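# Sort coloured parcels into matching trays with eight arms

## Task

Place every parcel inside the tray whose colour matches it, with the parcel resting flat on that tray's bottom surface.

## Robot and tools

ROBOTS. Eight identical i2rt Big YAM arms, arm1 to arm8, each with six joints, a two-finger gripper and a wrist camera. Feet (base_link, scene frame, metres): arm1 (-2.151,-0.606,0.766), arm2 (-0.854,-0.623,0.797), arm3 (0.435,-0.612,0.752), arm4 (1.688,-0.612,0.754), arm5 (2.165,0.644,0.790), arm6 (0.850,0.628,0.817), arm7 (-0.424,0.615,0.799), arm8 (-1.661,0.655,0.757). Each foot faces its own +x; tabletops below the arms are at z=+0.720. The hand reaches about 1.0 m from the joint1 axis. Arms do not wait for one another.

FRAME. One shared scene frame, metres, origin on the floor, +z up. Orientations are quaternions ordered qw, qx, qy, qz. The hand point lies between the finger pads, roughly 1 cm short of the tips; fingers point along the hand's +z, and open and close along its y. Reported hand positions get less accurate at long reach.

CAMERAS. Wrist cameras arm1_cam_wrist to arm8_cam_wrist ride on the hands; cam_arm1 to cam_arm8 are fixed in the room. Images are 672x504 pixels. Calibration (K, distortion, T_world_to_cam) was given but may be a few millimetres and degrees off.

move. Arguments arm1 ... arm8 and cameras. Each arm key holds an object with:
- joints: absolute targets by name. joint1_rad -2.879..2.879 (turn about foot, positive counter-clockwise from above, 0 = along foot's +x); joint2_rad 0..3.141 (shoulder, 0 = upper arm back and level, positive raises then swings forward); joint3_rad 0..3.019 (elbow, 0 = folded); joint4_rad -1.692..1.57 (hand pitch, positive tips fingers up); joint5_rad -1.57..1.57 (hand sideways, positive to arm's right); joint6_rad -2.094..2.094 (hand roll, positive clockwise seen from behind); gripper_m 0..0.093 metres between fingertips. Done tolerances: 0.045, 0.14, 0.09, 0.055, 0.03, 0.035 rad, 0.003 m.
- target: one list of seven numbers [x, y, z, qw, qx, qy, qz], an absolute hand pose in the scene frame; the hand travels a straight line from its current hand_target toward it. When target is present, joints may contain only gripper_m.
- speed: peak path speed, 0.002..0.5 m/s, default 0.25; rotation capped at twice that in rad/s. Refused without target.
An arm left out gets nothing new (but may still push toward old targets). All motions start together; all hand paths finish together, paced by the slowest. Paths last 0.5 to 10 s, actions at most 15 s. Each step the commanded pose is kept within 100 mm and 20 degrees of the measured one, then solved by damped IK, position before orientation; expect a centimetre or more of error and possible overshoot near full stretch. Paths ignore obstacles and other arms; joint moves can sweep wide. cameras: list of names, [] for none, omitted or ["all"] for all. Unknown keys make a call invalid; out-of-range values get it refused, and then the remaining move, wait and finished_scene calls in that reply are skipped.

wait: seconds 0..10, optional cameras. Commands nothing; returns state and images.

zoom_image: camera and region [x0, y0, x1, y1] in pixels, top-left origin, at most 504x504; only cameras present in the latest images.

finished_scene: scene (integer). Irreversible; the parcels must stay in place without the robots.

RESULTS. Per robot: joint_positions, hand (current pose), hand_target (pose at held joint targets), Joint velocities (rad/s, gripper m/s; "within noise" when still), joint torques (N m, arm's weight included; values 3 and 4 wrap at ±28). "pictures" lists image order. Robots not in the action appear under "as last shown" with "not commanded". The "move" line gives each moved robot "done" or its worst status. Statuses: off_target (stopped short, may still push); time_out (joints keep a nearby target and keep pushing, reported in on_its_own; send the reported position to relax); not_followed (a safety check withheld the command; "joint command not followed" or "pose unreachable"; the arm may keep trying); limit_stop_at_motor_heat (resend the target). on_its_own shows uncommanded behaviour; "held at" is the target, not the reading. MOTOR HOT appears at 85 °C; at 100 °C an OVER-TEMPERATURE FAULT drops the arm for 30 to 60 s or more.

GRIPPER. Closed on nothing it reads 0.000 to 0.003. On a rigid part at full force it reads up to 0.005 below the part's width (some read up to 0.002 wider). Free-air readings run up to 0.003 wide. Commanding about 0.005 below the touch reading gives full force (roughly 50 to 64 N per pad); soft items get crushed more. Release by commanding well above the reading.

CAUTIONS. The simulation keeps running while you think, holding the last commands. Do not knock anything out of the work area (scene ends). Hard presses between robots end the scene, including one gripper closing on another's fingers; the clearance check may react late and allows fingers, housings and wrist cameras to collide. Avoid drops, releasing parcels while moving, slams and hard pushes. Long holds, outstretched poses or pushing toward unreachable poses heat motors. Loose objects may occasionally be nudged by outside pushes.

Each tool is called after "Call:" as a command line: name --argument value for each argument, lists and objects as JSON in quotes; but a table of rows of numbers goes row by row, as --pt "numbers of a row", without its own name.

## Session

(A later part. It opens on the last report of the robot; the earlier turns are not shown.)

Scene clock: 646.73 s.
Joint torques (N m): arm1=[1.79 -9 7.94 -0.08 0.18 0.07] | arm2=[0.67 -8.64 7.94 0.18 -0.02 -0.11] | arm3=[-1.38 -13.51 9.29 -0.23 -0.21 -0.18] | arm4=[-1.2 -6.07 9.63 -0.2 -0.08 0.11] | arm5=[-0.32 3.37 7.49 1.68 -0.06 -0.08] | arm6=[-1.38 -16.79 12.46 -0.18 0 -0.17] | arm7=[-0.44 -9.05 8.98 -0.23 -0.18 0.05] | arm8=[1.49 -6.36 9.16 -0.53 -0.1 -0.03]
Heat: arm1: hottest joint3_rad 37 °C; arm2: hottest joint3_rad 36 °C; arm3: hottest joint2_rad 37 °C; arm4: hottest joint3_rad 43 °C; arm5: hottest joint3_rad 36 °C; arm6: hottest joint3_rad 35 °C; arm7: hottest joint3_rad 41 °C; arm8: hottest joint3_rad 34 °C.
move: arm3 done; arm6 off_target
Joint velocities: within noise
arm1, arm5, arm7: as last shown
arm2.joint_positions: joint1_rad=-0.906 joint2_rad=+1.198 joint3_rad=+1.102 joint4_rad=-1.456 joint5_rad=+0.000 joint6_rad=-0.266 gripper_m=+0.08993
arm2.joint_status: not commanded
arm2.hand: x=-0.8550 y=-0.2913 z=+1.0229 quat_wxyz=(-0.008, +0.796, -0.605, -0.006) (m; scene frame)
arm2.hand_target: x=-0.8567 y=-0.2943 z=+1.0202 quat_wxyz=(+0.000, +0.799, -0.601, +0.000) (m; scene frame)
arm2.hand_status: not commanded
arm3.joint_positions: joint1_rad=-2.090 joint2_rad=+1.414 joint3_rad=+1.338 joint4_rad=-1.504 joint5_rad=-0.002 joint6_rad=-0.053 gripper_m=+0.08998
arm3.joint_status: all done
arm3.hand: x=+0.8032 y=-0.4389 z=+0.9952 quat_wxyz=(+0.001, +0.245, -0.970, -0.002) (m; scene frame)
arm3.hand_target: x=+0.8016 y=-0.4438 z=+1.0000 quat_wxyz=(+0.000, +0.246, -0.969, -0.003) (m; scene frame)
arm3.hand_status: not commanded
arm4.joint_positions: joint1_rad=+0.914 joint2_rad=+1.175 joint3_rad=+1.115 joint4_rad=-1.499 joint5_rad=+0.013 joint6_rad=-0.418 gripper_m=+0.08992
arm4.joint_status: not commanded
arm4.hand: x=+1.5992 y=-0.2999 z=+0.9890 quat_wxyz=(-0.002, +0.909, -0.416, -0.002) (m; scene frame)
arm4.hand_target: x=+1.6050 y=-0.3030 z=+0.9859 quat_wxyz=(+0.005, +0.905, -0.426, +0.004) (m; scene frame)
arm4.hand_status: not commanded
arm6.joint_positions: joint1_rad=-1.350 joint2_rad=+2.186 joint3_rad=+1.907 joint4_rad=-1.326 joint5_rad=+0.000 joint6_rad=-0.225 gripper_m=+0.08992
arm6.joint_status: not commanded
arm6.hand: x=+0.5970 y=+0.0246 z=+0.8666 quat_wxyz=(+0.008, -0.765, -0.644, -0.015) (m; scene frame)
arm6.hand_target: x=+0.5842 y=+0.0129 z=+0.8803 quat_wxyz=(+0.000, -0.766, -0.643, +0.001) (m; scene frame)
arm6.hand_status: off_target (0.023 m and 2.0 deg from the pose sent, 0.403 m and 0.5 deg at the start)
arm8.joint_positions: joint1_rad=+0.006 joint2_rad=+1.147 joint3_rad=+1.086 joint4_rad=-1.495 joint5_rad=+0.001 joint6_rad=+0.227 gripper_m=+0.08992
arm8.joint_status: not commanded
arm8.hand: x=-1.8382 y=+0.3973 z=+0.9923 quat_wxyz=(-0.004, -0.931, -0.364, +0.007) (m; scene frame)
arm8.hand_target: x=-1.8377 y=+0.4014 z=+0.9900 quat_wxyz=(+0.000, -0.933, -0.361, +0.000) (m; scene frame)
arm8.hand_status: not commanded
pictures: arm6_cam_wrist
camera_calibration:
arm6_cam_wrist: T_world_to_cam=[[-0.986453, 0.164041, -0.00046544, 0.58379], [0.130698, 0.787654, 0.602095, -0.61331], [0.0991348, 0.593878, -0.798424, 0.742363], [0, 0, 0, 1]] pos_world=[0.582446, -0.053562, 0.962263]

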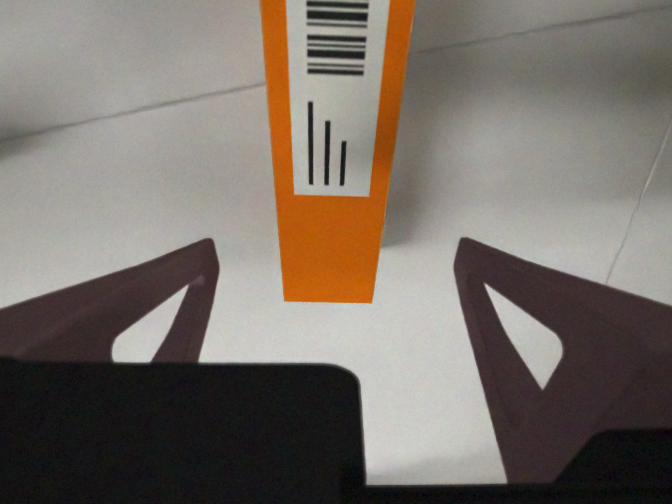

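Call:
move --arm6 '{"target":[0.588,-0.022,0.80,0,0.766,0.643,0],"speed":0.2}' --cameras '["arm6_cam_wrist"]'

Call:
move --arm6 '{"target":[0.588,-0.022,0.757,0,0.766,0.643,0],"speed":0.15}' --cameras '["arm6_cam_wrist"]'

Scene clock: 655.13 s.
Joint torques (N m): arm1=[1.73 -8.76 7.9 -0.1 0.19 0.09] | arm2=[0.67 -8.64 7.94 0.18 -0.02 -0.11] | arm3=[-1.38 -13.45 9.31 -0.23 -0.2 -0.18] | arm4=[-1.14 -6.12 9.62 -0.2 -0.09 0.11] | arm5=[-0.03 3.25 7.42 1.83 -0.1 -0.02] | arm6=[0.09 -18.78 11.88 0.38 -0.04 0] | arm7=[-0.26 -9.11 9.01 -0.2 -0.18 0.05] | arm8=[1.14 -6.48 9.16 -0.55 -0.1 -0.03]
Heat: arm1: hottest joint3_rad 36 °C; arm2: hottest joint3_rad 36 °C; arm3: hottest joint2_rad 36 °C; arm4: hottest joint3_rad 43 °C; arm5: hottest joint3_rad 36 °C; arm6: hottest joint3_rad 36 °C; arm7: hottest joint3_rad 41 °C; arm8: hottest joint3_rad 34 °C.
move: arm6 off_target
Joint velocities: within noise
arm1, arm2, arm3, arm4, arm7, arm8: as last shown
arm5.joint_positions: joint1_rad=+0.726 joint2_rad=+0.625 joint3_rad=+1.427 joint4_rad=-1.371 joint5_rad=+0.119 joint6_rad=-0.097 gripper_m=+0.09397
arm5.joint_status: not commanded
arm5.hand: x=+1.9510 y=+0.5580 z=+1.3386 quat_wxyz=(+0.034, +0.850, +0.217, -0.478) (m; scene frame)
arm5.hand_target: x=+1.9537 y=+0.5575 z=+1.3511 quat_wxyz=(+0.038, +0.843, +0.217, -0.491) (m; scene frame)
arm5.hand_status: not commanded
arm6.joint_positions: joint1_rad=-1.345 joint2_rad=+2.359 joint3_rad=+1.980 joint4_rad=-1.257 joint5_rad=+0.000 joint6_rad=-0.218 gripper_m=+0.08992
arm6.joint_status: not commanded
arm6.hand: x=+0.5911 y=+0.0026 z=+0.7802 quat_wxyz=(+0.015, -0.766, -0.643, -0.028) (m; scene frame)
arm6.hand_target: x=+0.5888 y=-0.0207 z=+0.8008 quat_wxyz=(+0.000, -0.766, -0.643, +0.000) (m; scene frame)
arm6.hand_status: off_target (0.032 m and 3.7 deg from the pose sent, 0.082 m and 2.0 deg at the start)
pictures: arm6_cam_wrist
camera_calibration:
arm6_cam_wrist: T_world_to_cam=[[-0.986035, 0.166395, -0.00693796, 0.586373], [0.125574, 0.77021, 0.625306, -0.558271], [0.109391, 0.615703, -0.780348, 0.666874], [0, 0, 0, 1]] pos_world=[0.575338, -0.0781793, 0.873553]

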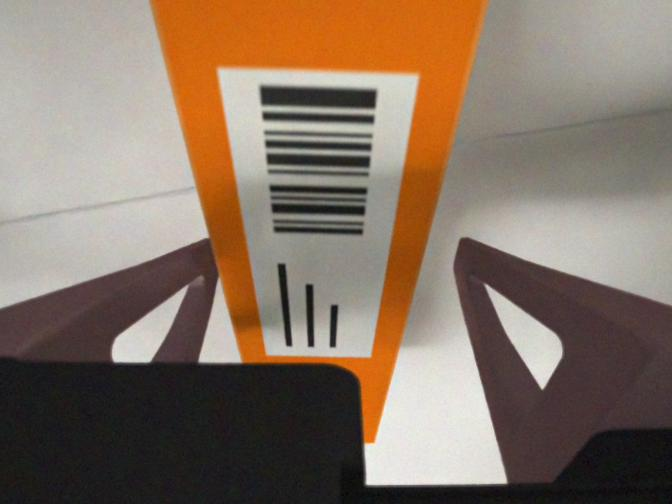

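Scene clock: 656.27 s.
Joint torques (N m): arm1=[1.85 -8.76 7.84 -0.08 0.2 0.07] | arm2=[0.67 -8.64 7.94 0.18 -0.02 -0.11] | arm3=[-1.44 -13.45 9.33 -0.24 -0.21 -0.18] | arm4=[-1.2 -6.07 9.62 -0.2 -0.08 0.11] | arm5=[0.09 3.25 7.45 1.74 -0.09 -0.08] | arm6=[0.15 -18.32 9.94 0.5 -0.03 0] | arm7=[-0.21 -9.29 9.02 -0.27 -0.17 0.06] | arm8=[1.49 -6.65 9.18 -0.49 -0.08 -0.04]
Heat: arm1: hottest joint3_rad 36 °C; arm2: hottest joint3_rad 36 °C; arm3: hottest joint2_rad 36 °C; arm4: hottest joint3_rad 43 °C; arm5: hottest joint3_rad 36 °C; arm6: hottest joint3_rad 37 °C; arm7: hottest joint3_rad 41 °C; arm8: hottest joint3_rad 34 °C.
move: arm6 off_target
Joint velocities: within noise
arm1.joint_positions: joint1_rad=-1.532 joint2_rad=+1.372 joint3_rad=+1.290 joint4_rad=-1.466 joint5_rad=+0.004 joint6_rad=+0.211 gripper_m=+0.08989
arm1.joint_status: not commanded
arm1.hand: x=-2.3035 y=-0.9738 z=+1.0071 quat_wxyz=(-0.011, -0.884, -0.468, +0.011) (m; scene frame)
arm1.hand_target: x=-2.3001 y=-0.9700 z=+1.0002 quat_wxyz=(+0.000, -0.884, -0.467, +0.000) (m; scene frame)
arm1.hand_status: not commanded
arm2, arm3, arm4, arm5, arm7, arm8: as last shown
arm6.joint_positions: joint1_rad=-1.345 joint2_rad=+2.402 joint3_rad=+1.980 joint4_rad=-1.185 joint5_rad=+0.000 joint6_rad=-0.218 gripper_m=+0.08992
arm6.joint_status: not commanded
arm6.hand: x=+0.5874 y=-0.0062 z=+0.7506 quat_wxyz=(+0.009, -0.766, -0.643, -0.016) (m; scene frame)
arm6.hand_target: x=+0.5883 y=-0.0216 z=+0.7574 quat_wxyz=(+0.000, -0.766, -0.643, +0.000) (m; scene frame)
arm6.hand_status: off_target (0.017 m and 2.1 deg from the pose sent, 0.034 m and 3.7 deg at the start)
pictures: arm6_cam_wrist
camera_calibration:
arm6_cam_wrist: T_world_to_cam=[[-0.986072, 0.166319, -0.000742919, 0.579362], [0.132121, 0.786016, 0.603923, -0.520148], [0.101028, 0.595413, -0.797042, 0.666844], [0, 0, 0, 1]] pos_world=[0.572645, -0.0845624, 0.846062]

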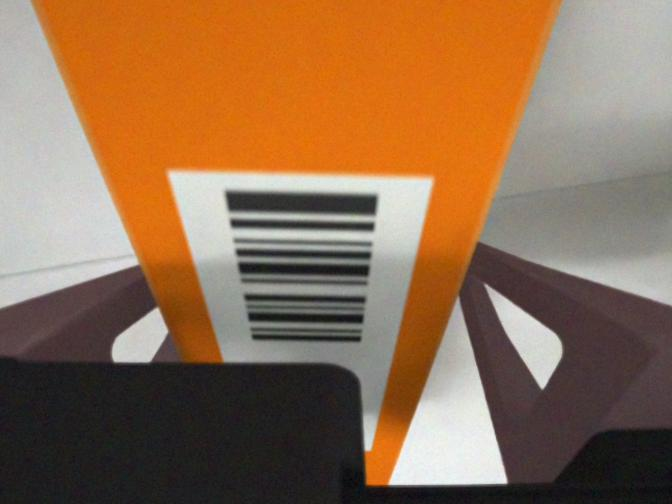

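Call:
move --arm6 '{"joints":{"gripper_m":0.045}}' --cameras '[]'

Call:
move --arm6 '{"target":[0.60,0.012,0.88,0,0.766,0.643,0],"speed":0.2}' --cameras '[]'

Call:
move --arm6 '{"target":[0.72,0.31,1.06,0,0.766,0.643,0],"speed":0.3}' --cameras '["arm6_cam_wrist"]'

Call:
move --arm6 '{"joints":{"joint1_rad":0.16,"joint6_rad":-0.45}}' --arm5 '{"target":[1.81,0.46,1.05,0,1,0,0],"speed":0.3}' --cameras '["cam_arm6","arm6_cam_wrist","cam_arm5","arm5_cam_wrist"]'

Scene clock: 664.57 s.
Joint torques (N m): arm1=[1.9 -8.23 7.86 -0.17 0.21 0.09] | arm2=[0.67 -8.64 7.94 0.18 -0.02 -0.11] | arm3=[-1.44 -13.51 9.28 -0.24 -0.21 -0.18] | arm4=[-1.2 -6.12 9.62 -0.18 -0.08 0.11] | arm5=[-0.44 2.9 7.41 1.69 -0.1 -0.04] | arm6=[0.09 -18.37 9.98 0.5 -0.01 -0.02] | arm7=[-0.26 -9.23 8.99 -0.17 -0.18 0.06] | arm8=[1.38 -6.53 9.17 -0.5 -0.08 -0.04]
Heat: arm1: hottest joint3_rad 36 °C; arm2: hottest joint3_rad 36 °C; arm3: hottest joint2_rad 35 °C; arm4: hottest joint3_rad 43 °C; arm5: hottest joint3_rad 37 °C; arm6: hottest joint3_rad 37 °C; arm7: hottest joint3_rad 41 °C; arm8: hottest joint3_rad 34 °C.
move: arm6 off_target
Joint velocities: within noise
arm1, arm2, arm3, arm4, arm5, arm7, arm8: as last shown
arm6.joint_positions: joint1_rad=-1.345 joint2_rad=+2.402 joint3_rad=+1.980 joint4_rad=-1.185 joint5_rad=+0.000 joint6_rad=-0.216 gripper_m=+0.05949
arm6.joint_status: gripper_m off_target (ended at +0.05952, target +0.04500)
arm6.hand: x=+0.5875 y=-0.0063 z=+0.7506 quat_wxyz=(+0.009, -0.766, -0.642, -0.016) (m; scene frame)
arm6.hand_target: x=+0.5883 y=-0.0216 z=+0.7574 quat_wxyz=(+0.000, -0.766, -0.643, +0.000) (m; scene frame)
arm6.hand_status: not commanded
pictures: none
No camera images: "cameras" was empty.

Scene clock: 666.00 s.
Joint torques (N m): arm1=[1.79 -8.59 7.9 -0.1 0.21 0.06] | arm2=[0.67 -8.64 7.94 0.18 -0.02 -0.11] | arm3=[-1.38 -13.63 9.29 -0.23 -0.2 -0.19] | arm4=[-1.2 -6.07 9.62 -0.18 -0.08 0.11] | arm5=[0.21 2.67 7.45 1.83 -0.08 -0.06] | arm6=[0.03 -18.73 8.55 -0.17 0 -0.04] | arm7=[-0.38 -9.29 8.96 -0.25 -0.17 0.05] | arm8=[1.14 -6.42 9.13 -0.49 -0.1 -0.03]
Heat: arm1: hottest joint3_rad 36 °C; arm2: hottest joint3_rad 36 °C; arm3: hottest joint2_rad 35 °C; arm4: hottest joint3_rad 43 °C; arm5: hottest joint3_rad 37 °C; arm6: hottest joint3_rad 37 °C; arm7: hottest joint3_rad 41 °C; arm8: hottest joint3_rad 34 °C.
move: arm6 off_target
Joint velocities: within noise
arm1, arm2, arm3, arm4, arm5, arm7, arm8: as last shown
arm6.joint_positions: joint1_rad=-1.345 joint2_rad=+2.198 joint3_rad=+1.929 joint4_rad=-1.315 joint5_rad=+0.000 joint6_rad=-0.216 gripper_m=+0.05949
arm6.joint_status: not commanded
arm6.hand: x=+0.5962 y=+0.0147 z=+0.8670 quat_wxyz=(+0.003, -0.767, -0.642, -0.006) (m; scene frame)
arm6.hand_target: x=+0.6000 y=+0.0120 z=+0.8800 quat_wxyz=(+0.000, -0.766, -0.643, +0.000) (m; scene frame)
arm6.hand_status: off_target (0.014 m and 0.8 deg from the pose sent, 0.131 m and 2.1 deg at the start)
pictures: none
No camera images: "cameras" was empty.

Scene clock: 668.03 s.
Joint torques (N m): arm1=[1.44 -8.76 7.86 -0.14 0.21 0.07] | arm2=[0.67 -8.64 7.94 0.18 -0.02 -0.1] | arm3=[-1.49 -13.57 9.31 -0.23 -0.21 -0.18] | arm4=[-1.2 -6.07 9.62 -0.2 -0.08 0.11] | arm5=[-0.21 3.14 7.43 1.85 -0.07 -0.08] | arm6=[-0.26 -6.59 8.73 -0.14 0 -0.07] | arm7=[-0.26 -9.29 8.99 -0.24 -0.18 0.05] | arm8=[1.32 -6.65 9.14 -0.59 -0.09 -0.04]
Heat: arm1: hottest joint3_rad 36 °C; arm2: hottest joint3_rad 36 °C; arm3: hottest joint2_rad 34 °C; arm4: hottest joint3_rad 43 °C; arm5: hottest joint3_rad 37 °C; arm6: hottest joint3_rad 37 °C; arm7: hottest joint3_rad 41 °C; arm8: hottest joint3_rad 34 °C.
move: arm6 done
Joint velocities: within noise
arm1, arm2, arm3, arm4, arm5, arm7, arm8: as last shown
arm6.joint_positions: joint1_rad=-1.345 joint2_rad=+1.246 joint3_rad=+1.177 joint4_rad=-1.504 joint5_rad=+0.000 joint6_rad=-0.216 gripper_m=+0.05949
arm6.joint_status: not commanded
arm6.hand: x=+0.7178 y=+0.3087 z=+1.0562 quat_wxyz=(+0.000, -0.767, -0.642, -0.001) (m; scene frame)
arm6.hand_target: x=+0.7200 y=+0.3100 z=+1.0600 quat_wxyz=(+0.000, -0.766, -0.643, +0.000) (m; scene frame)
arm6.hand_status: done (0.005 m and 0.1 deg from the pose sent, 0.374 m and 0.8 deg at the start)
pictures: arm6_cam_wrist
camera_calibration:
arm6_cam_wrist: T_world_to_cam=[[-0.985722, 0.168252, 0.00662699, 0.647169], [0.141247, 0.804802, 0.576492, -0.952836], [0.0916629, 0.569197, -0.817076, 0.745781], [0, 0, 0, 1]] pos_world=[0.704154, 0.23346, 1.15437]

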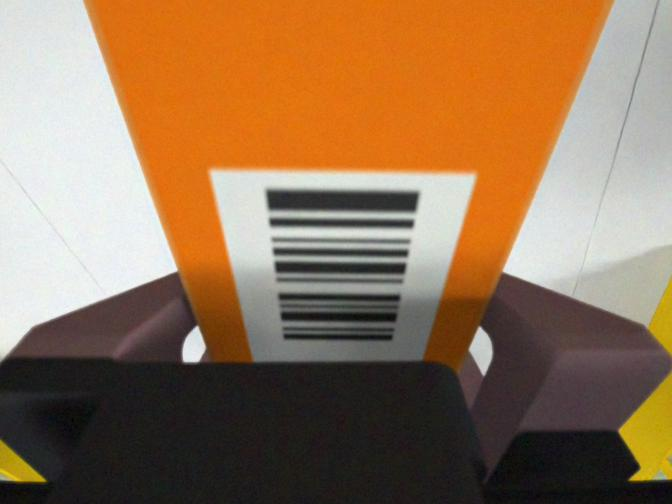

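Scene clock: 670.77 s.
Joint torques (N m): arm1=[1.61 -8.35 7.88 -0.01 0.18 0.07] | arm2=[0.67 -8.64 7.94 0.18 -0.02 -0.1] | arm3=[-1.44 -13.45 9.29 -0.23 -0.2 -0.17] | arm4=[-1.2 -6.07 9.62 -0.2 -0.08 0.11] | arm5=[-1.08 -8.76 9.59 -0.23 -0.13 0.06] | arm6=[0.03 -6.65 8.73 -0.17 0.04 -0.17] | arm7=[-0.15 -9.29 8.99 -0.28 -0.18 0.05] | arm8=[1.49 -6.59 9.14 -0.5 -0.08 -0.02]
Heat: arm1: hottest joint3_rad 36 °C; arm2: hottest joint3_rad 36 °C; arm3: hottest joint2_rad 34 °C; arm4: hottest joint3_rad 43 °C; arm5: hottest joint3_rad 37 °C; arm6: hottest joint3_rad 37 °C; arm7: hottest joint3_rad 41 °C; arm8: hottest joint3_rad 34 °C.
move: arm5 off_target; arm6 done
Joint velocities: within noise
arm1, arm2, arm3, arm4, arm7, arm8: as last shown
arm5.joint_positions: joint1_rad=+0.743 joint2_rad=+1.384 joint3_rad=+1.307 joint4_rad=-1.535 joint5_rad=-0.002 joint6_rad=+0.465 gripper_m=+0.09397
arm5.joint_status: not commanded
arm5.hand: x=+1.8193 y=+0.4623 z=+1.0280 quat_wxyz=(-0.012, +1.000, +0.009, +0.021) (m; scene frame)
arm5.hand_target: x=+1.8107 y=+0.4604 z=+1.0498 quat_wxyz=(+0.000, +1.000, +0.000, +0.000) (m; scene frame)
arm5.hand_status: off_target (0.024 m and 2.9 deg from the pose sent, 0.336 m and 63.5 deg at the start)
arm6.joint_positions: joint1_rad=+0.152 joint2_rad=+1.246 joint3_rad=+1.177 joint4_rad=-1.504 joint5_rad=-0.001 joint6_rad=-0.442 gripper_m=+0.05956
arm6.joint_status: all done
arm6.hand: x=+1.1595 y=+0.4727 z=+1.0561 quat_wxyz=(+0.001, -0.012, -1.000, -0.001) (m; scene frame)
arm6.hand_target: x=+1.1588 y=+0.4759 z=+1.0599 quat_wxyz=(+0.000, -0.004, -1.000, +0.000) (m; scene frame)
arm6.hand_status: not commanded
pictures: arm5_cam_wrist, arm6_cam_wrist, cam_arm5, cam_arm6
camera_calibration:
arm5_cam_wrist: T_world_to_cam=[[-0.00676734, 0.99956, 0.028887, -0.478439], [0.796872, -0.0120611, 0.604027, -2.05741], [0.60411, 0.0271069, -0.79644, -0.168738], [0, 0, 0, 1]] pos_world=[1.7382, 0.457987, 1.12217]
arm6_cam_wrist: T_world_to_cam=[[-0.0163628, -0.999854, 0.00495789, 0.48491], [-0.81709, 0.0162294, 0.576282, 0.337024], [-0.576278, 0.00537854, -0.817236, 1.65301], [0, 0, 0, 1]] pos_world=[1.23591, 0.470479, 1.15427]

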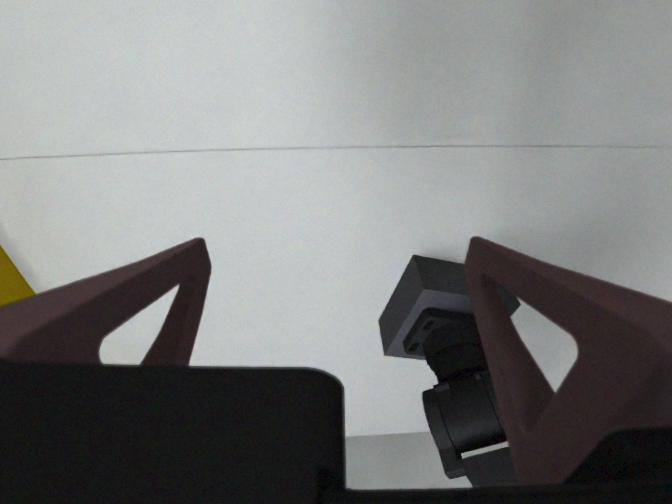

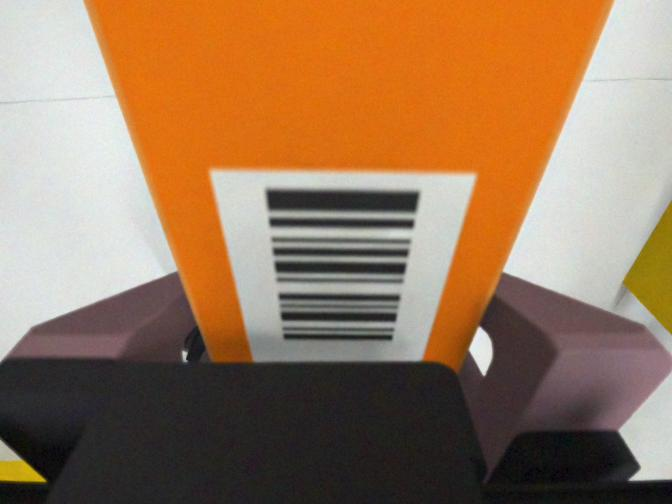

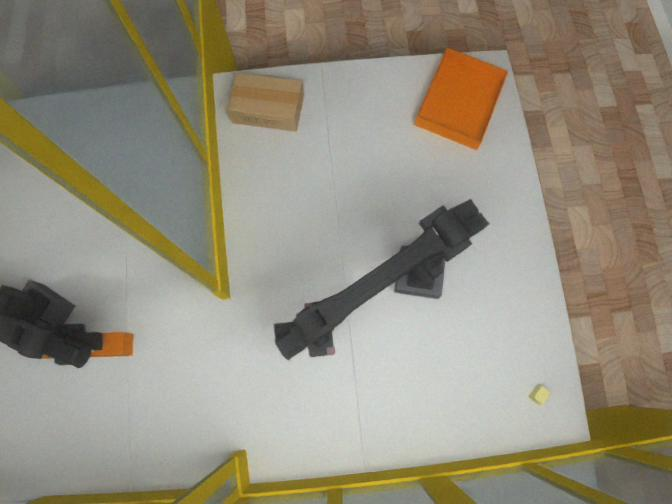

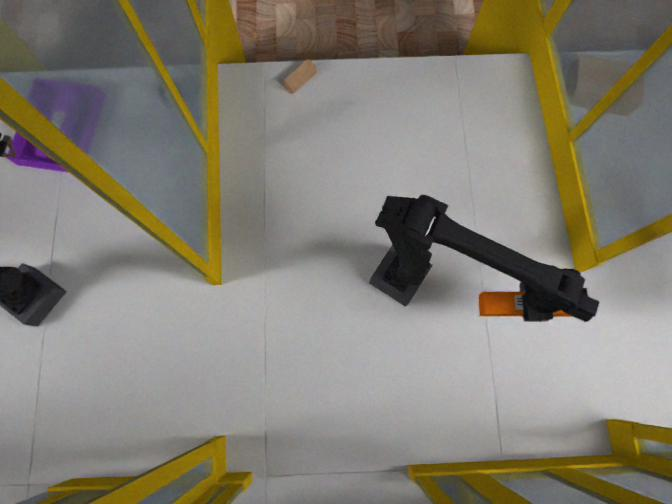

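Call:
move --arm5 '{"joints":{"joint1_rad":1.2}}' --arm6 '{"target":[1.515,0.305,0.84,0,0,1,0],"speed":0.3}' --cameras '["cam_arm5"]'

Call:
move --arm6 '{"target":[1.515,0.305,0.757,0,0,1,0],"speed":0.15}' --cameras '["cam_arm5"]'

Scene clock: 683.13 s.
Joint torques (N m): arm1=[2.02 -8.88 7.86 -0.16 0.22 0.07] | arm2=[0.67 -8.64 7.94 0.18 -0.02 -0.11] | arm3=[-1.32 -13.33 9.29 -0.24 -0.21 -0.18] | arm4=[-1.2 -6.07 9.62 -0.2 -0.08 0.11] | arm5=[-0.67 -9.58 9.77 -0.01 -0.08 0.07] | arm6=[0.09 -18.67 13.05 -0.21 0.04 -0.18] | arm7=[-0.56 -9.29 8.94 -0.27 -0.18 0.06] | arm8=[1.32 -6.36 9.17 -0.51 -0.1 -0.04]
Heat: arm1: hottest joint3_rad 36 °C; arm2: hottest joint3_rad 36 °C; arm3: hottest joint2_rad 33 °C; arm4: hottest joint3_rad 43 °C; arm5: hottest joint3_rad 38 °C; arm6: hottest joint3_rad 37 °C; arm7: hottest joint3_rad 41 °C; arm8: hottest joint3_rad 34 °C.
move: arm5 done; arm6 off_target
Joint velocities: within noise
arm1, arm2, arm3, arm4, arm8: as last shown
arm5.joint_positions: joint1_rad=+1.198 joint2_rad=+1.384 joint3_rad=+1.307 joint4_rad=-1.535 joint5_rad=-0.004 joint6_rad=+0.467 gripper_m=+0.09397
arm5.joint_status: all done
arm5.hand: x=+1.9337 y=+0.3292 z=+1.0276 quat_wxyz=(-0.014, +0.972, +0.233, +0.020) (m; scene frame)
arm5.hand_target: x=+1.9292 y=+0.3219 z=+1.0494 quat_wxyz=(+0.001, +0.973, +0.230, +0.001) (m; scene frame)
arm5.hand_status: not commanded
arm6.joint_positions: joint1_rad=+0.157 joint2_rad=+2.449 joint3_rad=+2.276 joint4_rad=-1.435 joint5_rad=-0.001 joint6_rad=-0.443 gripper_m=+0.05956
arm6.joint_status: not commanded
arm6.hand: x=+1.4984 y=+0.3062 z=+0.8253 quat_wxyz=(+0.017, -0.009, -1.000, -0.009) (m; scene frame)
arm6.hand_target: x=+1.5140 y=+0.3055 z=+0.8401 quat_wxyz=(-0.001, +0.000, -1.000, +0.000) (m; scene frame)
arm6.hand_status: off_target (0.022 m and 2.4 deg from the pose sent, 0.449 m and 1.3 deg at the start)
arm7.joint_positions: joint1_rad=+2.177 joint2_rad=+1.380 joint3_rad=+1.289 joint4_rad=-1.459 joint5_rad=+0.004 joint6_rad=+0.191 gripper_m=+0.08994
arm7.joint_status: not commanded
arm7.hand: x=-0.4091 y=+1.0160 z=+1.0348 quat_wxyz=(-0.009, +0.623, -0.782, -0.008) (m; scene frame)
arm7.hand_target: x=-0.4100 y=+1.0100 z=+1.0301 quat_wxyz=(+0.000, +0.626, -0.780, +0.000) (m; scene frame)
arm7.hand_status: not commanded
pictures: cam_arm5

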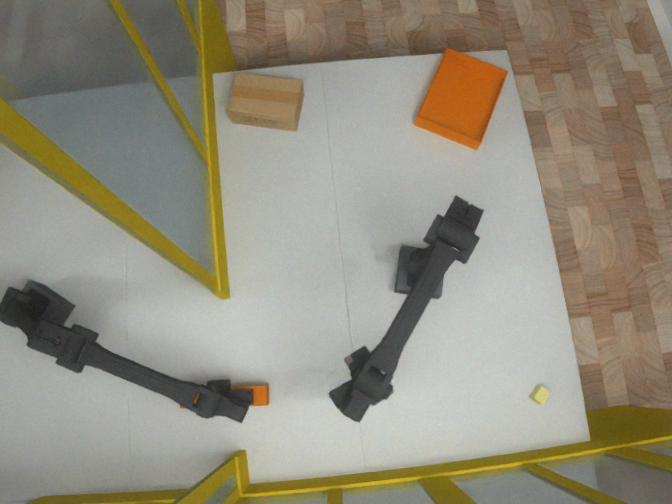

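Scene clock: 684.37 s.
Joint torques (N m): arm1=[1.49 -8.47 7.77 -0.1 0.21 0.08] | arm2=[0.67 -8.64 7.94 0.18 -0.02 -0.1] | arm3=[-1.44 -13.33 9.28 -0.25 -0.2 -0.18] | arm4=[-1.2 -6.07 9.62 -0.2 -0.08 0.11] | arm5=[-0.85 -9.58 9.77 -0.05 -0.09 0.05] | arm6=[0.09 -20.07 8.95 0.54 -0.09 -0.16] | arm7=[-0.21 -9.17 9.01 -0.23 -0.18 0.05] | arm8=[1.26 -6.18 9.14 -0.5 -0.08 -0.05]
Heat: arm1: hottest joint3_rad 36 °C; arm2: hottest joint3_rad 36 °C; arm3: hottest joint2_rad 33 °C; arm4: hottest joint3_rad 43 °C; arm5: hottest joint3_rad 38 °C; arm6: hottest joint3_rad 37 °C; arm7: hottest joint3_rad 41 °C; arm8: hottest joint3_rad 34 °C.
move: arm6 off_target
Joint velocities: within noise
arm1, arm5, arm7: as last shown
arm2.joint_positions: joint1_rad=-0.906 joint2_rad=+1.198 joint3_rad=+1.102 joint4_rad=-1.456 joint5_rad=+0.000 joint6_rad=-0.266 gripper_m=+0.08993
arm2.joint_status: not commanded
arm2.hand: x=-0.8550 y=-0.2913 z=+1.0229 quat_wxyz=(-0.008, +0.796, -0.605, -0.006) (m; scene frame)
arm2.hand_target: x=-0.8567 y=-0.2943 z=+1.0202 quat_wxyz=(+0.000, +0.799, -0.601, +0.000) (m; scene frame)
arm2.hand_status: not commanded
arm3.joint_positions: joint1_rad=-2.090 joint2_rad=+1.414 joint3_rad=+1.338 joint4_rad=-1.504 joint5_rad=-0.002 joint6_rad=-0.053 gripper_m=+0.08998
arm3.joint_status: not commanded
arm3.hand: x=+0.8032 y=-0.4389 z=+0.9952 quat_wxyz=(+0.001, +0.245, -0.970, -0.002) (m; scene frame)
arm3.hand_target: x=+0.8016 y=-0.4438 z=+1.0000 quat_wxyz=(+0.000, +0.246, -0.969, -0.003) (m; scene frame)
arm3.hand_status: not commanded
arm4.joint_positions: joint1_rad=+0.914 joint2_rad=+1.175 joint3_rad=+1.115 joint4_rad=-1.499 joint5_rad=+0.013 joint6_rad=-0.418 gripper_m=+0.08992
arm4.joint_status: not commanded
arm4.hand: x=+1.5992 y=-0.2999 z=+0.9890 quat_wxyz=(-0.002, +0.909, -0.416, -0.002) (m; scene frame)
arm4.hand_target: x=+1.6050 y=-0.3030 z=+0.9859 quat_wxyz=(+0.005, +0.905, -0.426, +0.004) (m; scene frame)
arm4.hand_status: not commanded
arm6.joint_positions: joint1_rad=+0.157 joint2_rad=+2.535 joint3_rad=+2.244 joint4_rad=-1.305 joint5_rad=+0.002 joint6_rad=-0.444 gripper_m=+0.05956
arm6.joint_status: not commanded
arm6.hand: x=+1.5050 y=+0.3022 z=+0.7524 quat_wxyz=(+0.012, -0.008, -1.000, -0.004) (m; scene frame)
arm6.hand_target: x=+1.5148 y=+0.3051 z=+0.7571 quat_wxyz=(+0.000, +0.000, -1.000, +0.000) (m; scene frame)
arm6.hand_status: off_target (0.011 m and 1.7 deg from the pose sent, 0.070 m and 2.4 deg at the start)
arm8.joint_positions: joint1_rad=+0.006 joint2_rad=+1.147 joint3_rad=+1.086 joint4_rad=-1.495 joint5_rad=+0.001 joint6_rad=+0.227 gripper_m=+0.08992
arm8.joint_status: not commanded
arm8.hand: x=-1.8382 y=+0.3973 z=+0.9923 quat_wxyz=(-0.004, -0.931, -0.364, +0.007) (m; scene frame)
arm8.hand_target: x=-1.8377 y=+0.4014 z=+0.9900 quat_wxyz=(+0.000, -0.933, -0.361, +0.000) (m; scene frame)
arm8.hand_status: not commanded
pictures: cam_arm5

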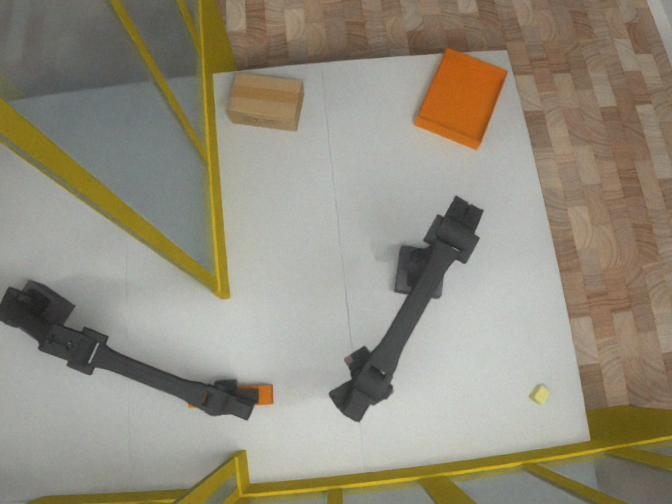

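Call:
move --arm6 '{"joints":{"gripper_m":0.09}}' --cameras '[]'

Call:
move --arm6 '{"target":[1.507,0.304,0.88,0,0,1,0],"speed":0.25}' --cameras '[]'

Call:
move --arm6 '{"target":[1.16,0.473,1.05,0,0,1,0],"speed":0.35}' --cameras '[]'

Call:
move --arm5 '{"joints":{"joint1_rad":0.726}}' --arm6 '{"joints":{"joint1_rad":-0.4}}' --cameras '["cam_arm5","arm5_cam_wrist"]'

Scene clock: 692.87 s.
Joint torques (N m): arm1=[2.14 -8.59 7.94 -0.09 0.2 0.07] | arm2=[0.67 -8.7 7.94 0.18 -0.02 -0.1] | arm3=[-1.38 -13.39 9.28 -0.24 -0.21 -0.18] | arm4=[-1.2 -6.07 9.63 -0.2 -0.09 0.11] | arm5=[-0.5 -10.05 9.77 -0.1 -0.1 0.06] | arm6=[0.09 -20.25 8.94 0.53 -0.07 -0.16] | arm7=[-0.26 -9.17 8.96 -0.21 -0.18 0.06] | arm8=[1.2 -6.24 9.18 -0.47 -0.09 -0.05]
Heat: arm1: hottest joint3_rad 36 °C; arm2: hottest joint3_rad 36 °C; arm3: hottest joint2_rad 33 °C; arm4: hottest joint3_rad 43 °C; arm5: hottest joint3_rad 39 °C; arm6: hottest joint3_rad 37 °C; arm7: hottest joint3_rad 41 °C; arm8: hottest joint3_rad 34 °C.
move: arm6 done
Joint velocities: within noise
arm1, arm2, arm3, arm4, arm5, arm7, arm8: as last shown
arm6.joint_positions: joint1_rad=+0.157 joint2_rad=+2.535 joint3_rad=+2.244 joint4_rad=-1.305 joint5_rad=+0.002 joint6_rad=-0.445 gripper_m=+0.08979
arm6.joint_status: all done
arm6.hand: x=+1.5052 y=+0.3023 z=+0.7524 quat_wxyz=(+0.012, -0.008, -1.000, -0.005) (m; scene frame)
arm6.hand_target: x=+1.5148 y=+0.3051 z=+0.7571 quat_wxyz=(+0.000, +0.000, -1.000, +0.000) (m; scene frame)
arm6.hand_status: not commanded
pictures: none
No camera images: "cameras" was empty.

Scene clock: 694.30 s.
Joint torques (N m): arm1=[1.38 -8.7 7.9 -0.12 0.19 0.08] | arm2=[0.67 -8.64 7.94 0.17 -0.02 -0.11] | arm3=[-1.38 -13.51 9.32 -0.23 -0.2 -0.18] | arm4=[-1.2 -6.07 9.62 -0.2 -0.08 0.11] | arm5=[-0.91 -9.76 9.83 -0.09 -0.11 0.04] | arm6=[-0.32 -20.31 12.78 -0.25 -0.06 -0.18] | arm7=[-0.38 -9.35 8.99 -0.23 -0.18 0.06] | arm8=[1.32 -6.42 9.2 -0.49 -0.11 -0.05]
Heat: arm1: hottest joint3_rad 36 °C; arm2: hottest joint3_rad 36 °C; arm3: hottest joint2_rad 33 °C; arm4: hottest joint3_rad 43 °C; arm5: hottest joint3_rad 39 °C; arm6: hottest joint3_rad 37 °C; arm7: hottest joint3_rad 41 °C; arm8: hottest joint3_rad 34 °C.
move: arm6 off_target
Joint velocities: within noise
arm1.joint_positions: joint1_rad=-1.532 joint2_rad=+1.372 joint3_rad=+1.290 joint4_rad=-1.466 joint5_rad=+0.004 joint6_rad=+0.211 gripper_m=+0.08989
arm1.joint_status: not commanded
arm1.hand: x=-2.3035 y=-0.9738 z=+1.0071 quat_wxyz=(-0.011, -0.884, -0.468, +0.011) (m; scene frame)
arm1.hand_target: x=-2.3001 y=-0.9700 z=+1.0002 quat_wxyz=(+0.000, -0.884, -0.467, +0.000) (m; scene frame)
arm1.hand_status: not commanded
arm2, arm3, arm4, arm5, arm7, arm8: as last shown
arm6.joint_positions: joint1_rad=+0.157 joint2_rad=+2.423 joint3_rad=+2.296 joint4_rad=-1.499 joint5_rad=+0.002 joint6_rad=-0.449 gripper_m=+0.08988
arm6.joint_status: not commanded
arm6.hand: x=+1.4922 y=+0.3088 z=+0.8521 quat_wxyz=(+0.025, -0.006, -1.000, -0.011) (m; scene frame)
arm6.hand_target: x=+1.5057 y=+0.3046 z=+0.8803 quat_wxyz=(+0.000, +0.000, -1.000, +0.000) (m; scene frame)
arm6.hand_status: off_target (0.032 m and 3.2 deg from the pose sent, 0.128 m and 1.7 deg at the start; pose on its path clipped on 5 of 43 steps)
pictures: none
No camera images: "cameras" was empty.

Scene clock: 696.40 s.
Joint torques (N m): arm1=[1.67 -9.05 7.95 -0.08 0.19 0.08] | arm2=[0.67 -8.64 7.94 0.18 -0.02 -0.11] | arm3=[-1.32 -13.45 9.29 -0.23 -0.21 -0.18] | arm4=[-1.14 -6.07 9.63 -0.2 -0.08 0.11] | arm5=[-0.44 -9.52 9.84 -0.08 -0.08 0.03] | arm6=[-0.79 -6.65 8.58 -0.14 -0.07 -0.18] | arm7=[-0.26 -9.41 9.01 -0.25 -0.18 0.04] | arm8=[1.14 -6.3 9.13 -0.5 -0.09 -0.02]
Heat: arm1: hottest joint3_rad 36 °C; arm2: hottest joint3_rad 36 °C; arm3: hottest joint2_rad 33 °C; arm4: hottest joint3_rad 43 °C; arm5: hottest joint3_rad 39 °C; arm6: hottest joint3_rad 37 °C; arm7: hottest joint3_rad 41 °C; arm8: hottest joint3_rad 34 °C.
move: arm6 done
Joint velocities: within noise
arm1, arm2, arm3, arm4, arm5, arm7, arm8: as last shown
arm6.joint_positions: joint1_rad=+0.157 joint2_rad=+1.253 joint3_rad=+1.160 joint4_rad=-1.476 joint5_rad=+0.002 joint6_rad=-0.454 gripper_m=+0.08988
arm6.joint_status: not commanded
arm6.hand: x=+1.1624 y=+0.4726 z=+1.0470 quat_wxyz=(+0.000, -0.003, -1.000, +0.001) (m; scene frame)
arm6.hand_target: x=+1.1600 y=+0.4730 z=+1.0501 quat_wxyz=(+0.000, +0.000, -1.000, +0.000) (m; scene frame)
arm6.hand_status: done (0.004 m and 0.4 deg from the pose sent, 0.420 m and 3.2 deg at the start)
pictures: none
No camera images: "cameras" was empty.

Scene clock: 697.70 s.
Joint torques (N m): arm1=[1.79 -8.64 7.92 -0.08 0.19 0.1] | arm2=[0.67 -8.64 7.94 0.18 -0.02 -0.1] | arm3=[-1.44 -13.45 9.29 -0.23 -0.21 -0.18] | arm4=[-1.2 -6.07 9.63 -0.2 -0.09 0.11] | arm5=[-0.73 -9.41 9.85 -0.09 -0.1 0] | arm6=[-1.26 -6.65 8.61 -0.17 -0.03 -0.17] | arm7=[-0.32 -9.41 8.99 -0.25 -0.19 0.06] | arm8=[1.49 -6.48 9.22 -0.5 -0.09 -0.03]
Heat: arm1: hottest joint3_rad 36 °C; arm2: hottest joint3_rad 36 °C; arm3: hottest joint2_rad 33 °C; arm4: hottest joint3_rad 43 °C; arm5: hottest joint3_rad 39 °C; arm6: hottest joint3_rad 37 °C; arm7: hottest joint3_rad 41 °C; arm8: hottest joint3_rad 34 °C.
move: arm5 done; arm6 done
Joint velocities: within noise
arm1, arm2, arm3, arm4, arm7, arm8: as last shown
arm5.joint_positions: joint1_rad=+0.728 joint2_rad=+1.384 joint3_rad=+1.307 joint4_rad=-1.535 joint5_rad=-0.004 joint6_rad=+0.467 gripper_m=+0.09398
arm5.joint_status: all done
arm5.hand: x=+1.8168 y=+0.4673 z=+1.0280 quat_wxyz=(-0.011, +1.000, +0.000, +0.021) (m; scene frame)
arm5.hand_target: x=+1.8089 y=+0.4641 z=+1.0498 quat_wxyz=(+0.000, +1.000, -0.005, +0.000) (m; scene frame)
arm5.hand_status: not commanded
arm6.joint_positions: joint1_rad=-0.391 joint2_rad=+1.253 joint3_rad=+1.160 joint4_rad=-1.476 joint5_rad=+0.001 joint6_rad=-0.456 gripper_m=+0.08988
arm6.joint_status: all done
arm6.hand: x=+1.0356 y=+0.3329 z=+1.0471 quat_wxyz=(+0.000, -0.273, -0.962, +0.001) (m; scene frame)
arm6.hand_target: x=+1.0320 y=+0.3333 z=+1.0501 quat_wxyz=(+0.000, -0.274, -0.962, +0.000) (m; scene frame)
arm6.hand_status: not commanded
pictures: arm5_cam_wrist, cam_arm5
camera_calibration:
arm5_cam_wrist: T_world_to_cam=[[0.0104738, 0.999568, 0.0274722, -0.513309], [0.795954, -0.0249638, 0.604842, -2.04858], [0.605267, 0.0155317, -0.795871, -0.164605], [0, 0, 0, 1]] pos_world=[1.73558, 0.464503, 1.12217]

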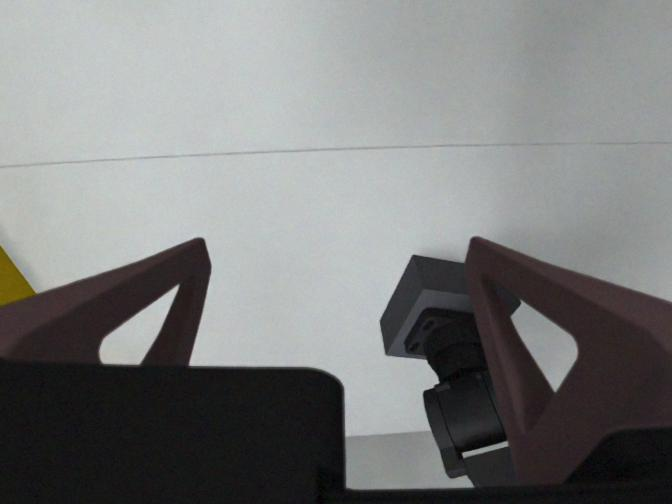

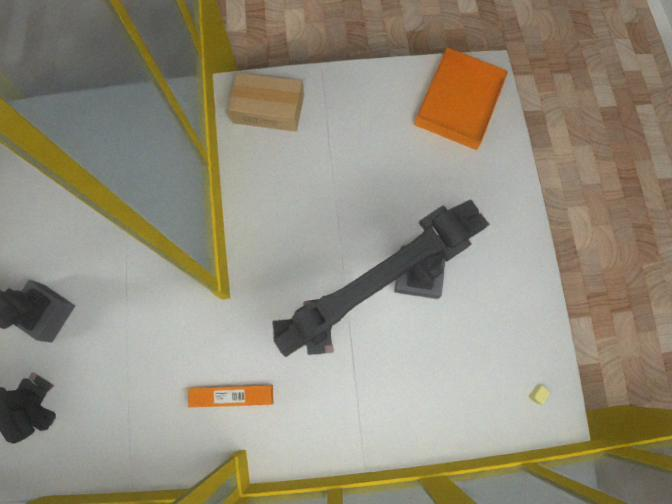

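Call:
move --arm5 '{"target":[1.502,0.294,0.86,0,1,0,0],"speed":0.3}' --cameras '["arm5_cam_wrist"]'

Scene clock: 710.13 s.
Joint torques (N m): arm1=[1.55 -8.82 7.86 -0.17 0.21 0.1] | arm2=[0.67 -8.64 7.94 0.18 -0.02 -0.11] | arm3=[-1.38 -13.45 9.28 -0.23 -0.21 -0.19] | arm4=[-1.2 -6.07 9.62 -0.2 -0.08 0.11] | arm5=[-0.03 -22.07 10.17 -0.18 -0.12 0.02] | arm6=[-1.2 -6.59 8.59 -0.16 -0.03 -0.17] | arm7=[-0.21 -9.23 8.96 -0.24 -0.19 0.05] | arm8=[1.26 -6.42 9.2 -0.53 -0.08 -0.04]
Heat: arm1: hottest joint3_rad 36 °C; arm2: hottest joint3_rad 36 °C; arm3: hottest joint2_rad 33 °C; arm4: hottest joint3_rad 43 °C; arm5: hottest joint3_rad 40 °C; arm6: hottest joint3_rad 37 °C; arm7: hottest joint3_rad 41 °C; arm8: hottest joint3_rad 34 °C.
move: arm5 off_target
Joint velocities: within noise
arm1, arm2, arm3, arm4, arm6, arm7, arm8: as last shown
arm5.joint_positions: joint1_rad=+0.740 joint2_rad=+2.489 joint3_rad=+2.483 joint4_rad=-1.593 joint5_rad=-0.004 joint6_rad=+0.475 gripper_m=+0.09398
arm5.joint_status: not commanded
arm5.hand: x=+1.5088 y=+0.3032 z=+0.8444 quat_wxyz=(-0.008, +1.000, +0.002, +0.015) (m; scene frame)
arm5.hand_target: x=+1.5028 y=+0.2944 z=+0.8600 quat_wxyz=(+0.000, +1.000, +0.000, +0.000) (m; scene frame)
arm5.hand_status: off_target (0.019 m and 2.0 deg from the pose sent, 0.397 m and 2.7 deg at the start)
pictures: arm5_cam_wrist
camera_calibration:
arm5_cam_wrist: T_world_to_cam=[[0.00727181, 0.99974, 0.0216042, -0.33131], [0.803164, -0.0187099, 0.595464, -1.70127], [0.595713, 0.0130216, -0.803092, -0.100516], [0, 0, 0, 1]] pos_world=[1.42869, 0.300702, 0.939481]

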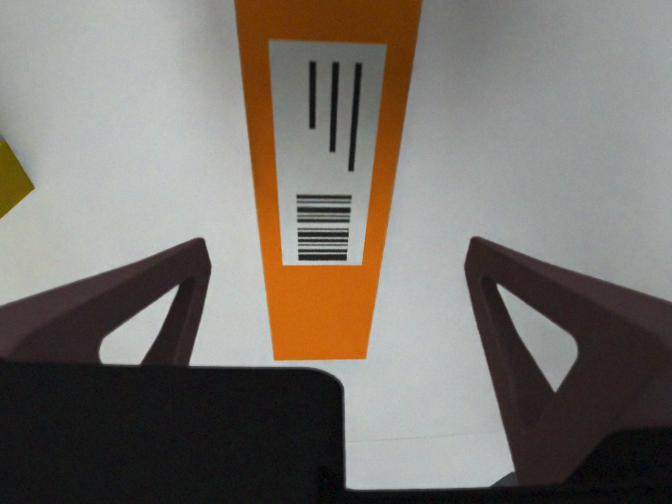

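Call:
move --arm5 '{"target":[1.502,0.288,0.758,0,1,0,0],"speed":0.15}' --cameras '["arm5_cam_wrist"]'

Call:
move --arm5 '{"joints":{"gripper_m":0.045}}' --cameras '["arm5_cam_wrist"]'

Call:
move --arm5 '{"target":[1.515,0.302,0.89,0,1,0,0],"speed":0.2}' --cameras '[]'

Call:
move --arm5 '{"target":[1.80,0.44,1.07,0,1,0,0],"speed":0.3}' --cameras '["arm5_cam_wrist"]'

Scene clock: 721.23 s.
Joint torques (N m): arm1=[1.67 -9.05 7.94 -0.18 0.19 0.1] | arm2=[0.67 -8.64 7.95 0.17 -0.02 -0.1] | arm3=[-1.38 -13.45 9.25 -0.24 -0.21 -0.18] | arm4=[-1.2 -6.07 9.62 -0.18 -0.08 0.11] | arm5=[-0.79 -22.07 7.15 0.79 -0.02 0.04] | arm6=[-1.2 -6.65 8.57 -0.16 -0.03 -0.17] | arm7=[-0.03 -9.17 8.96 -0.27 -0.18 0.05] | arm8=[1.2 -6.65 9.14 -0.49 -0.09 -0.03]
Heat: arm1: hottest joint3_rad 36 °C; arm2: hottest joint3_rad 36 °C; arm3: hottest joint3_rad 33 °C; arm4: hottest joint3_rad 43 °C; arm5: hottest joint3_rad 41 °C; arm6: hottest joint3_rad 36 °C; arm7: hottest joint3_rad 41 °C; arm8: hottest joint3_rad 34 °C.
move: arm5 done
Joint velocities: within noise
arm1, arm2, arm3, arm4, arm6, arm7, arm8: as last shown
arm5.joint_positions: joint1_rad=+0.748 joint2_rad=+2.554 joint3_rad=+2.369 joint4_rad=-1.403 joint5_rad=-0.006 joint6_rad=+0.484 gripper_m=+0.09398
arm5.joint_status: not commanded
arm5.hand: x=+1.5058 y=+0.2950 z=+0.7535 quat_wxyz=(-0.004, +1.000, +0.001, +0.011) (m; scene frame)
arm5.hand_target: x=+1.5023 y=+0.2879 z=+0.7580 quat_wxyz=(+0.000, +1.000, +0.000, +0.000) (m; scene frame)
arm5.hand_status: done (0.009 m and 1.3 deg from the pose sent, 0.088 m and 2.0 deg at the start)
pictures: arm5_cam_wrist
camera_calibration:
arm5_cam_wrist: T_world_to_cam=[[0.00823191, 0.999858, 0.0147189, -0.31731], [0.808662, -0.0153148, 0.588075, -1.64865], [0.588216, 0.00706164, -0.808673, -0.154333], [0, 0, 0, 1]] pos_world=[1.42659, 0.293106, 0.849394]

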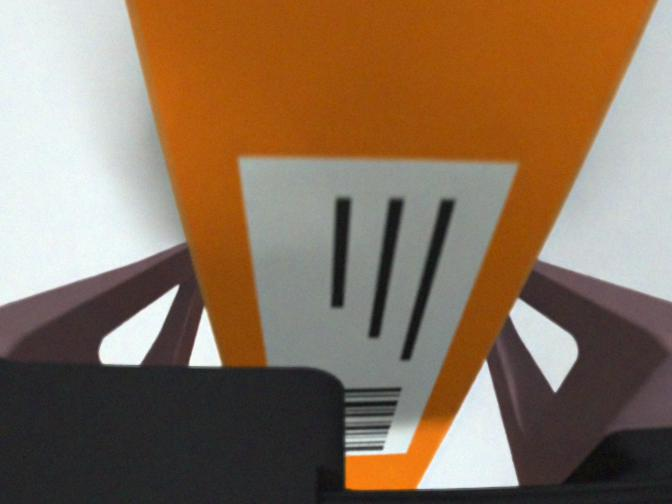

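Scene clock: 721.83 s.
Joint torques (N m): arm1=[1.85 -8.7 7.92 -0.2 0.23 0.09] | arm2=[0.67 -8.64 7.94 0.17 -0.02 -0.11] | arm3=[-1.32 -13.45 9.29 -0.25 -0.21 -0.18] | arm4=[-1.2 -6.07 9.63 -0.2 -0.08 0.11] | arm5=[-0.09 -21.89 7.25 0.64 -0.02 0.02] | arm6=[-1.26 -6.65 8.58 -0.16 -0.03 -0.17] | arm7=[-0.44 -9.47 9.01 -0.24 -0.18 0.05] | arm8=[1.08 -6.48 9.1 -0.49 -0.09 -0.04]
Heat: arm1: hottest joint3_rad 36 °C; arm2: hottest joint3_rad 36 °C; arm3: hottest joint3_rad 33 °C; arm4: hottest joint3_rad 43 °C; arm5: hottest joint3_rad 41 °C; arm6: hottest joint3_rad 36 °C; arm7: hottest joint3_rad 41 °C; arm8: hottest joint3_rad 34 °C.
move: arm5 off_target
Joint velocities: within noise
arm1, arm2, arm3, arm4, arm6, arm8: as last shown
arm5.joint_positions: joint1_rad=+0.749 joint2_rad=+2.554 joint3_rad=+2.369 joint4_rad=-1.403 joint5_rad=-0.006 joint6_rad=+0.485 gripper_m=+0.05871
arm5.joint_status: gripper_m off_target (ended at +0.05874, target +0.04500)
arm5.hand: x=+1.5062 y=+0.2942 z=+0.7535 quat_wxyz=(-0.005, +1.000, +0.002, +0.011) (m; scene frame)
arm5.hand_target: x=+1.5022 y=+0.2880 z=+0.7580 quat_wxyz=(+0.000, +1.000, +0.000, +0.000) (m; scene frame)
arm5.hand_status: not commanded
arm7.joint_positions: joint1_rad=+2.177 joint2_rad=+1.380 joint3_rad=+1.289 joint4_rad=-1.459 joint5_rad=+0.004 joint6_rad=+0.191 gripper_m=+0.08994
arm7.joint_status: not commanded
arm7.hand: x=-0.4091 y=+1.0160 z=+1.0348 quat_wxyz=(-0.009, +0.623, -0.782, -0.008) (m; scene frame)
arm7.hand_target: x=-0.4100 y=+1.0100 z=+1.0301 quat_wxyz=(+0.000, +0.626, -0.780, +0.000) (m; scene frame)
arm7.hand_status: not commanded
pictures: arm5_cam_wrist
camera_calibration:
arm5_cam_wrist: T_world_to_cam=[[0.00787202, 0.999861, 0.0146979, -0.315982], [0.808666, -0.0150114, 0.588076, -1.64908], [0.588215, 0.00725635, -0.808672, -0.154619], [0, 0, 0, 1]] pos_world=[1.42699, 0.292305, 0.849394]

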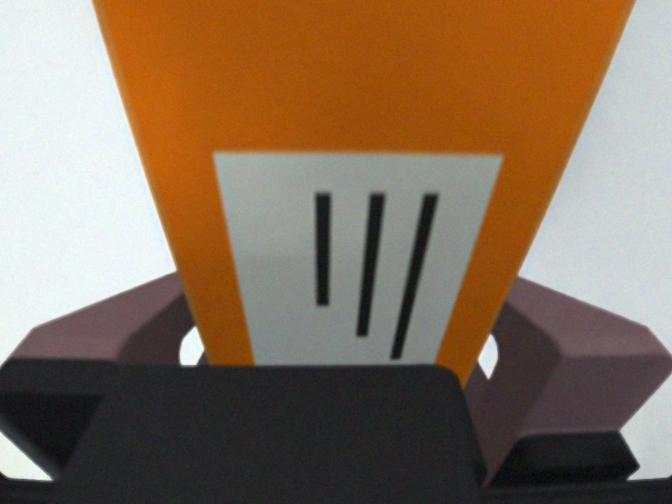

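Scene clock: 723.40 s.
Joint torques (N m): arm1=[1.9 -8.94 7.97 -0.17 0.2 0.09] | arm2=[0.67 -8.64 7.94 0.18 -0.02 -0.11] | arm3=[-1.44 -13.45 9.29 -0.24 -0.21 -0.17] | arm4=[-1.2 -6.07 9.62 -0.2 -0.08 0.11] | arm5=[-1.14 -23.94 10.21 -0.2 -0.05 -0.05] | arm6=[-1.26 -6.65 8.58 -0.16 -0.03 -0.17] | arm7=[-0.15 -9.35 8.98 -0.27 -0.18 0.06] | arm8=[1.32 -6.53 9.22 -0.54 -0.09 -0.02]
Heat: arm1: hottest joint3_rad 36 °C; arm2: hottest joint3_rad 36 °C; arm3: hottest joint3_rad 33 °C; arm4: hottest joint3_rad 43 °C; arm5: hottest joint3_rad 41 °C; arm6: hottest joint3_rad 36 °C; arm7: hottest joint3_rad 41 °C; arm8: hottest joint3_rad 34 °C.
move: arm5 off_target
Joint velocities: within noise
arm1, arm6, arm7: as last shown
arm2.joint_positions: joint1_rad=-0.906 joint2_rad=+1.198 joint3_rad=+1.102 joint4_rad=-1.456 joint5_rad=+0.000 joint6_rad=-0.266 gripper_m=+0.08993
arm2.joint_status: not commanded
arm2.hand: x=-0.8550 y=-0.2913 z=+1.0229 quat_wxyz=(-0.008, +0.796, -0.605, -0.006) (m; scene frame)
arm2.hand_target: x=-0.8567 y=-0.2943 z=+1.0202 quat_wxyz=(+0.000, +0.799, -0.601, +0.000) (m; scene frame)
arm2.hand_status: not commanded
arm3.joint_positions: joint1_rad=-2.090 joint2_rad=+1.414 joint3_rad=+1.338 joint4_rad=-1.504 joint5_rad=-0.002 joint6_rad=-0.053 gripper_m=+0.08998
arm3.joint_status: not commanded
arm3.hand: x=+0.8032 y=-0.4389 z=+0.9952 quat_wxyz=(+0.001, +0.245, -0.970, -0.002) (m; scene frame)
arm3.hand_target: x=+0.8016 y=-0.4438 z=+1.0000 quat_wxyz=(+0.000, +0.246, -0.969, -0.003) (m; scene frame)
arm3.hand_status: not commanded
arm4.joint_positions: joint1_rad=+0.914 joint2_rad=+1.175 joint3_rad=+1.115 joint4_rad=-1.499 joint5_rad=+0.013 joint6_rad=-0.418 gripper_m=+0.08992
arm4.joint_status: not commanded
arm4.hand: x=+1.5992 y=-0.2999 z=+0.9890 quat_wxyz=(-0.002, +0.909, -0.416, -0.002) (m; scene frame)
arm4.hand_target: x=+1.6050 y=-0.3030 z=+0.9859 quat_wxyz=(+0.005, +0.905, -0.426, +0.004) (m; scene frame)
arm4.hand_status: not commanded
arm5.joint_positions: joint1_rad=+0.749 joint2_rad=+2.422 joint3_rad=+2.405 joint4_rad=-1.599 joint5_rad=-0.005 joint6_rad=+0.485 gripper_m=+0.05872
arm5.joint_status: not commanded
arm5.hand: x=+1.5267 y=+0.3047 z=+0.8628 quat_wxyz=(-0.011, +1.000, +0.002, +0.023) (m; scene frame)
arm5.hand_target: x=+1.5162 y=+0.3025 z=+0.8899 quat_wxyz=(+0.000, +1.000, +0.000, +0.000) (m; scene frame)
arm5.hand_status: off_target (0.030 m and 2.9 deg from the pose sent, 0.137 m and 1.3 deg at the start)
arm8.joint_positions: joint1_rad=+0.006 joint2_rad=+1.147 joint3_rad=+1.086 joint4_rad=-1.495 joint5_rad=+0.001 joint6_rad=+0.227 gripper_m=+0.08992
arm8.joint_status: not commanded
arm8.hand: x=-1.8382 y=+0.3973 z=+0.9923 quat_wxyz=(-0.004, -0.931, -0.364, +0.007) (m; scene frame)
arm8.hand_target: x=-1.8377 y=+0.4014 z=+0.9900 quat_wxyz=(+0.000, -0.933, -0.361, +0.000) (m; scene frame)
arm8.hand_status: not commanded
pictures: none
No camera images: "cameras" was empty.

Scene clock: 725.47 s.
Joint torques (N m): arm1=[1.67 -8.7 7.91 -0.1 0.19 0.06] | arm2=[0.67 -8.64 7.95 0.17 -0.02 -0.11] | arm3=[-1.44 -13.39 9.29 -0.23 -0.2 -0.19] | arm4=[-1.2 -6.07 9.63 -0.2 -0.08 0.11] | arm5=[-0.67 -9.52 7.21 -0.05 0.03 0.1] | arm6=[-1.2 -6.59 8.57 -0.16 -0.04 -0.17] | arm7=[-0.21 -9.35 8.98 -0.27 -0.19 0.05] | arm8=[1.08 -6.42 9.17 -0.46 -0.08 -0.04]
Heat: arm1: hottest joint3_rad 36 °C; arm2: hottest joint3_rad 36 °C; arm3: hottest joint3_rad 33 °C; arm4: hottest joint3_rad 43 °C; arm5: hottest joint3_rad 41 °C; arm6: hottest joint3_rad 36 °C; arm7: hottest joint3_rad 41 °C; arm8: hottest joint3_rad 35 °C.
move: arm5 done
Joint velocities: within noise
arm1, arm2, arm3, arm4, arm6, arm7, arm8: as last shown
arm5.joint_positions: joint1_rad=+0.762 joint2_rad=+1.423 joint3_rad=+1.448 joint4_rad=-1.588 joint5_rad=-0.005 joint6_rad=+0.496 gripper_m=+0.05872
arm5.joint_status: not commanded
arm5.hand: x=+1.7982 y=+0.4418 z=+1.0669 quat_wxyz=(+0.001, +1.000, +0.002, +0.000) (m; scene frame)
arm5.hand_target: x=+1.8001 y=+0.4400 z=+1.0700 quat_wxyz=(+0.000, +1.000, +0.000, +0.000) (m; scene frame)
arm5.hand_status: done (0.004 m and 0.3 deg from the pose sent, 0.369 m and 2.9 deg at the start)
pictures: arm5_cam_wrist
camera_calibration:
arm5_cam_wrist: T_world_to_cam=[[0.0068344, 0.999972, 0.00306355, -0.456228], [0.821601, -0.00736163, 0.570015, -2.07469], [0.570022, -0.00137869, -0.821628, -0.0237108], [0, 0, 0, 1]] pos_world=[1.7212, 0.440909, 1.16452]

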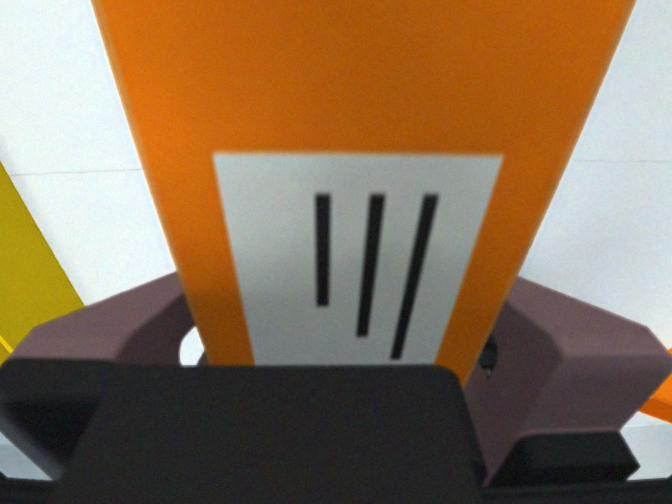

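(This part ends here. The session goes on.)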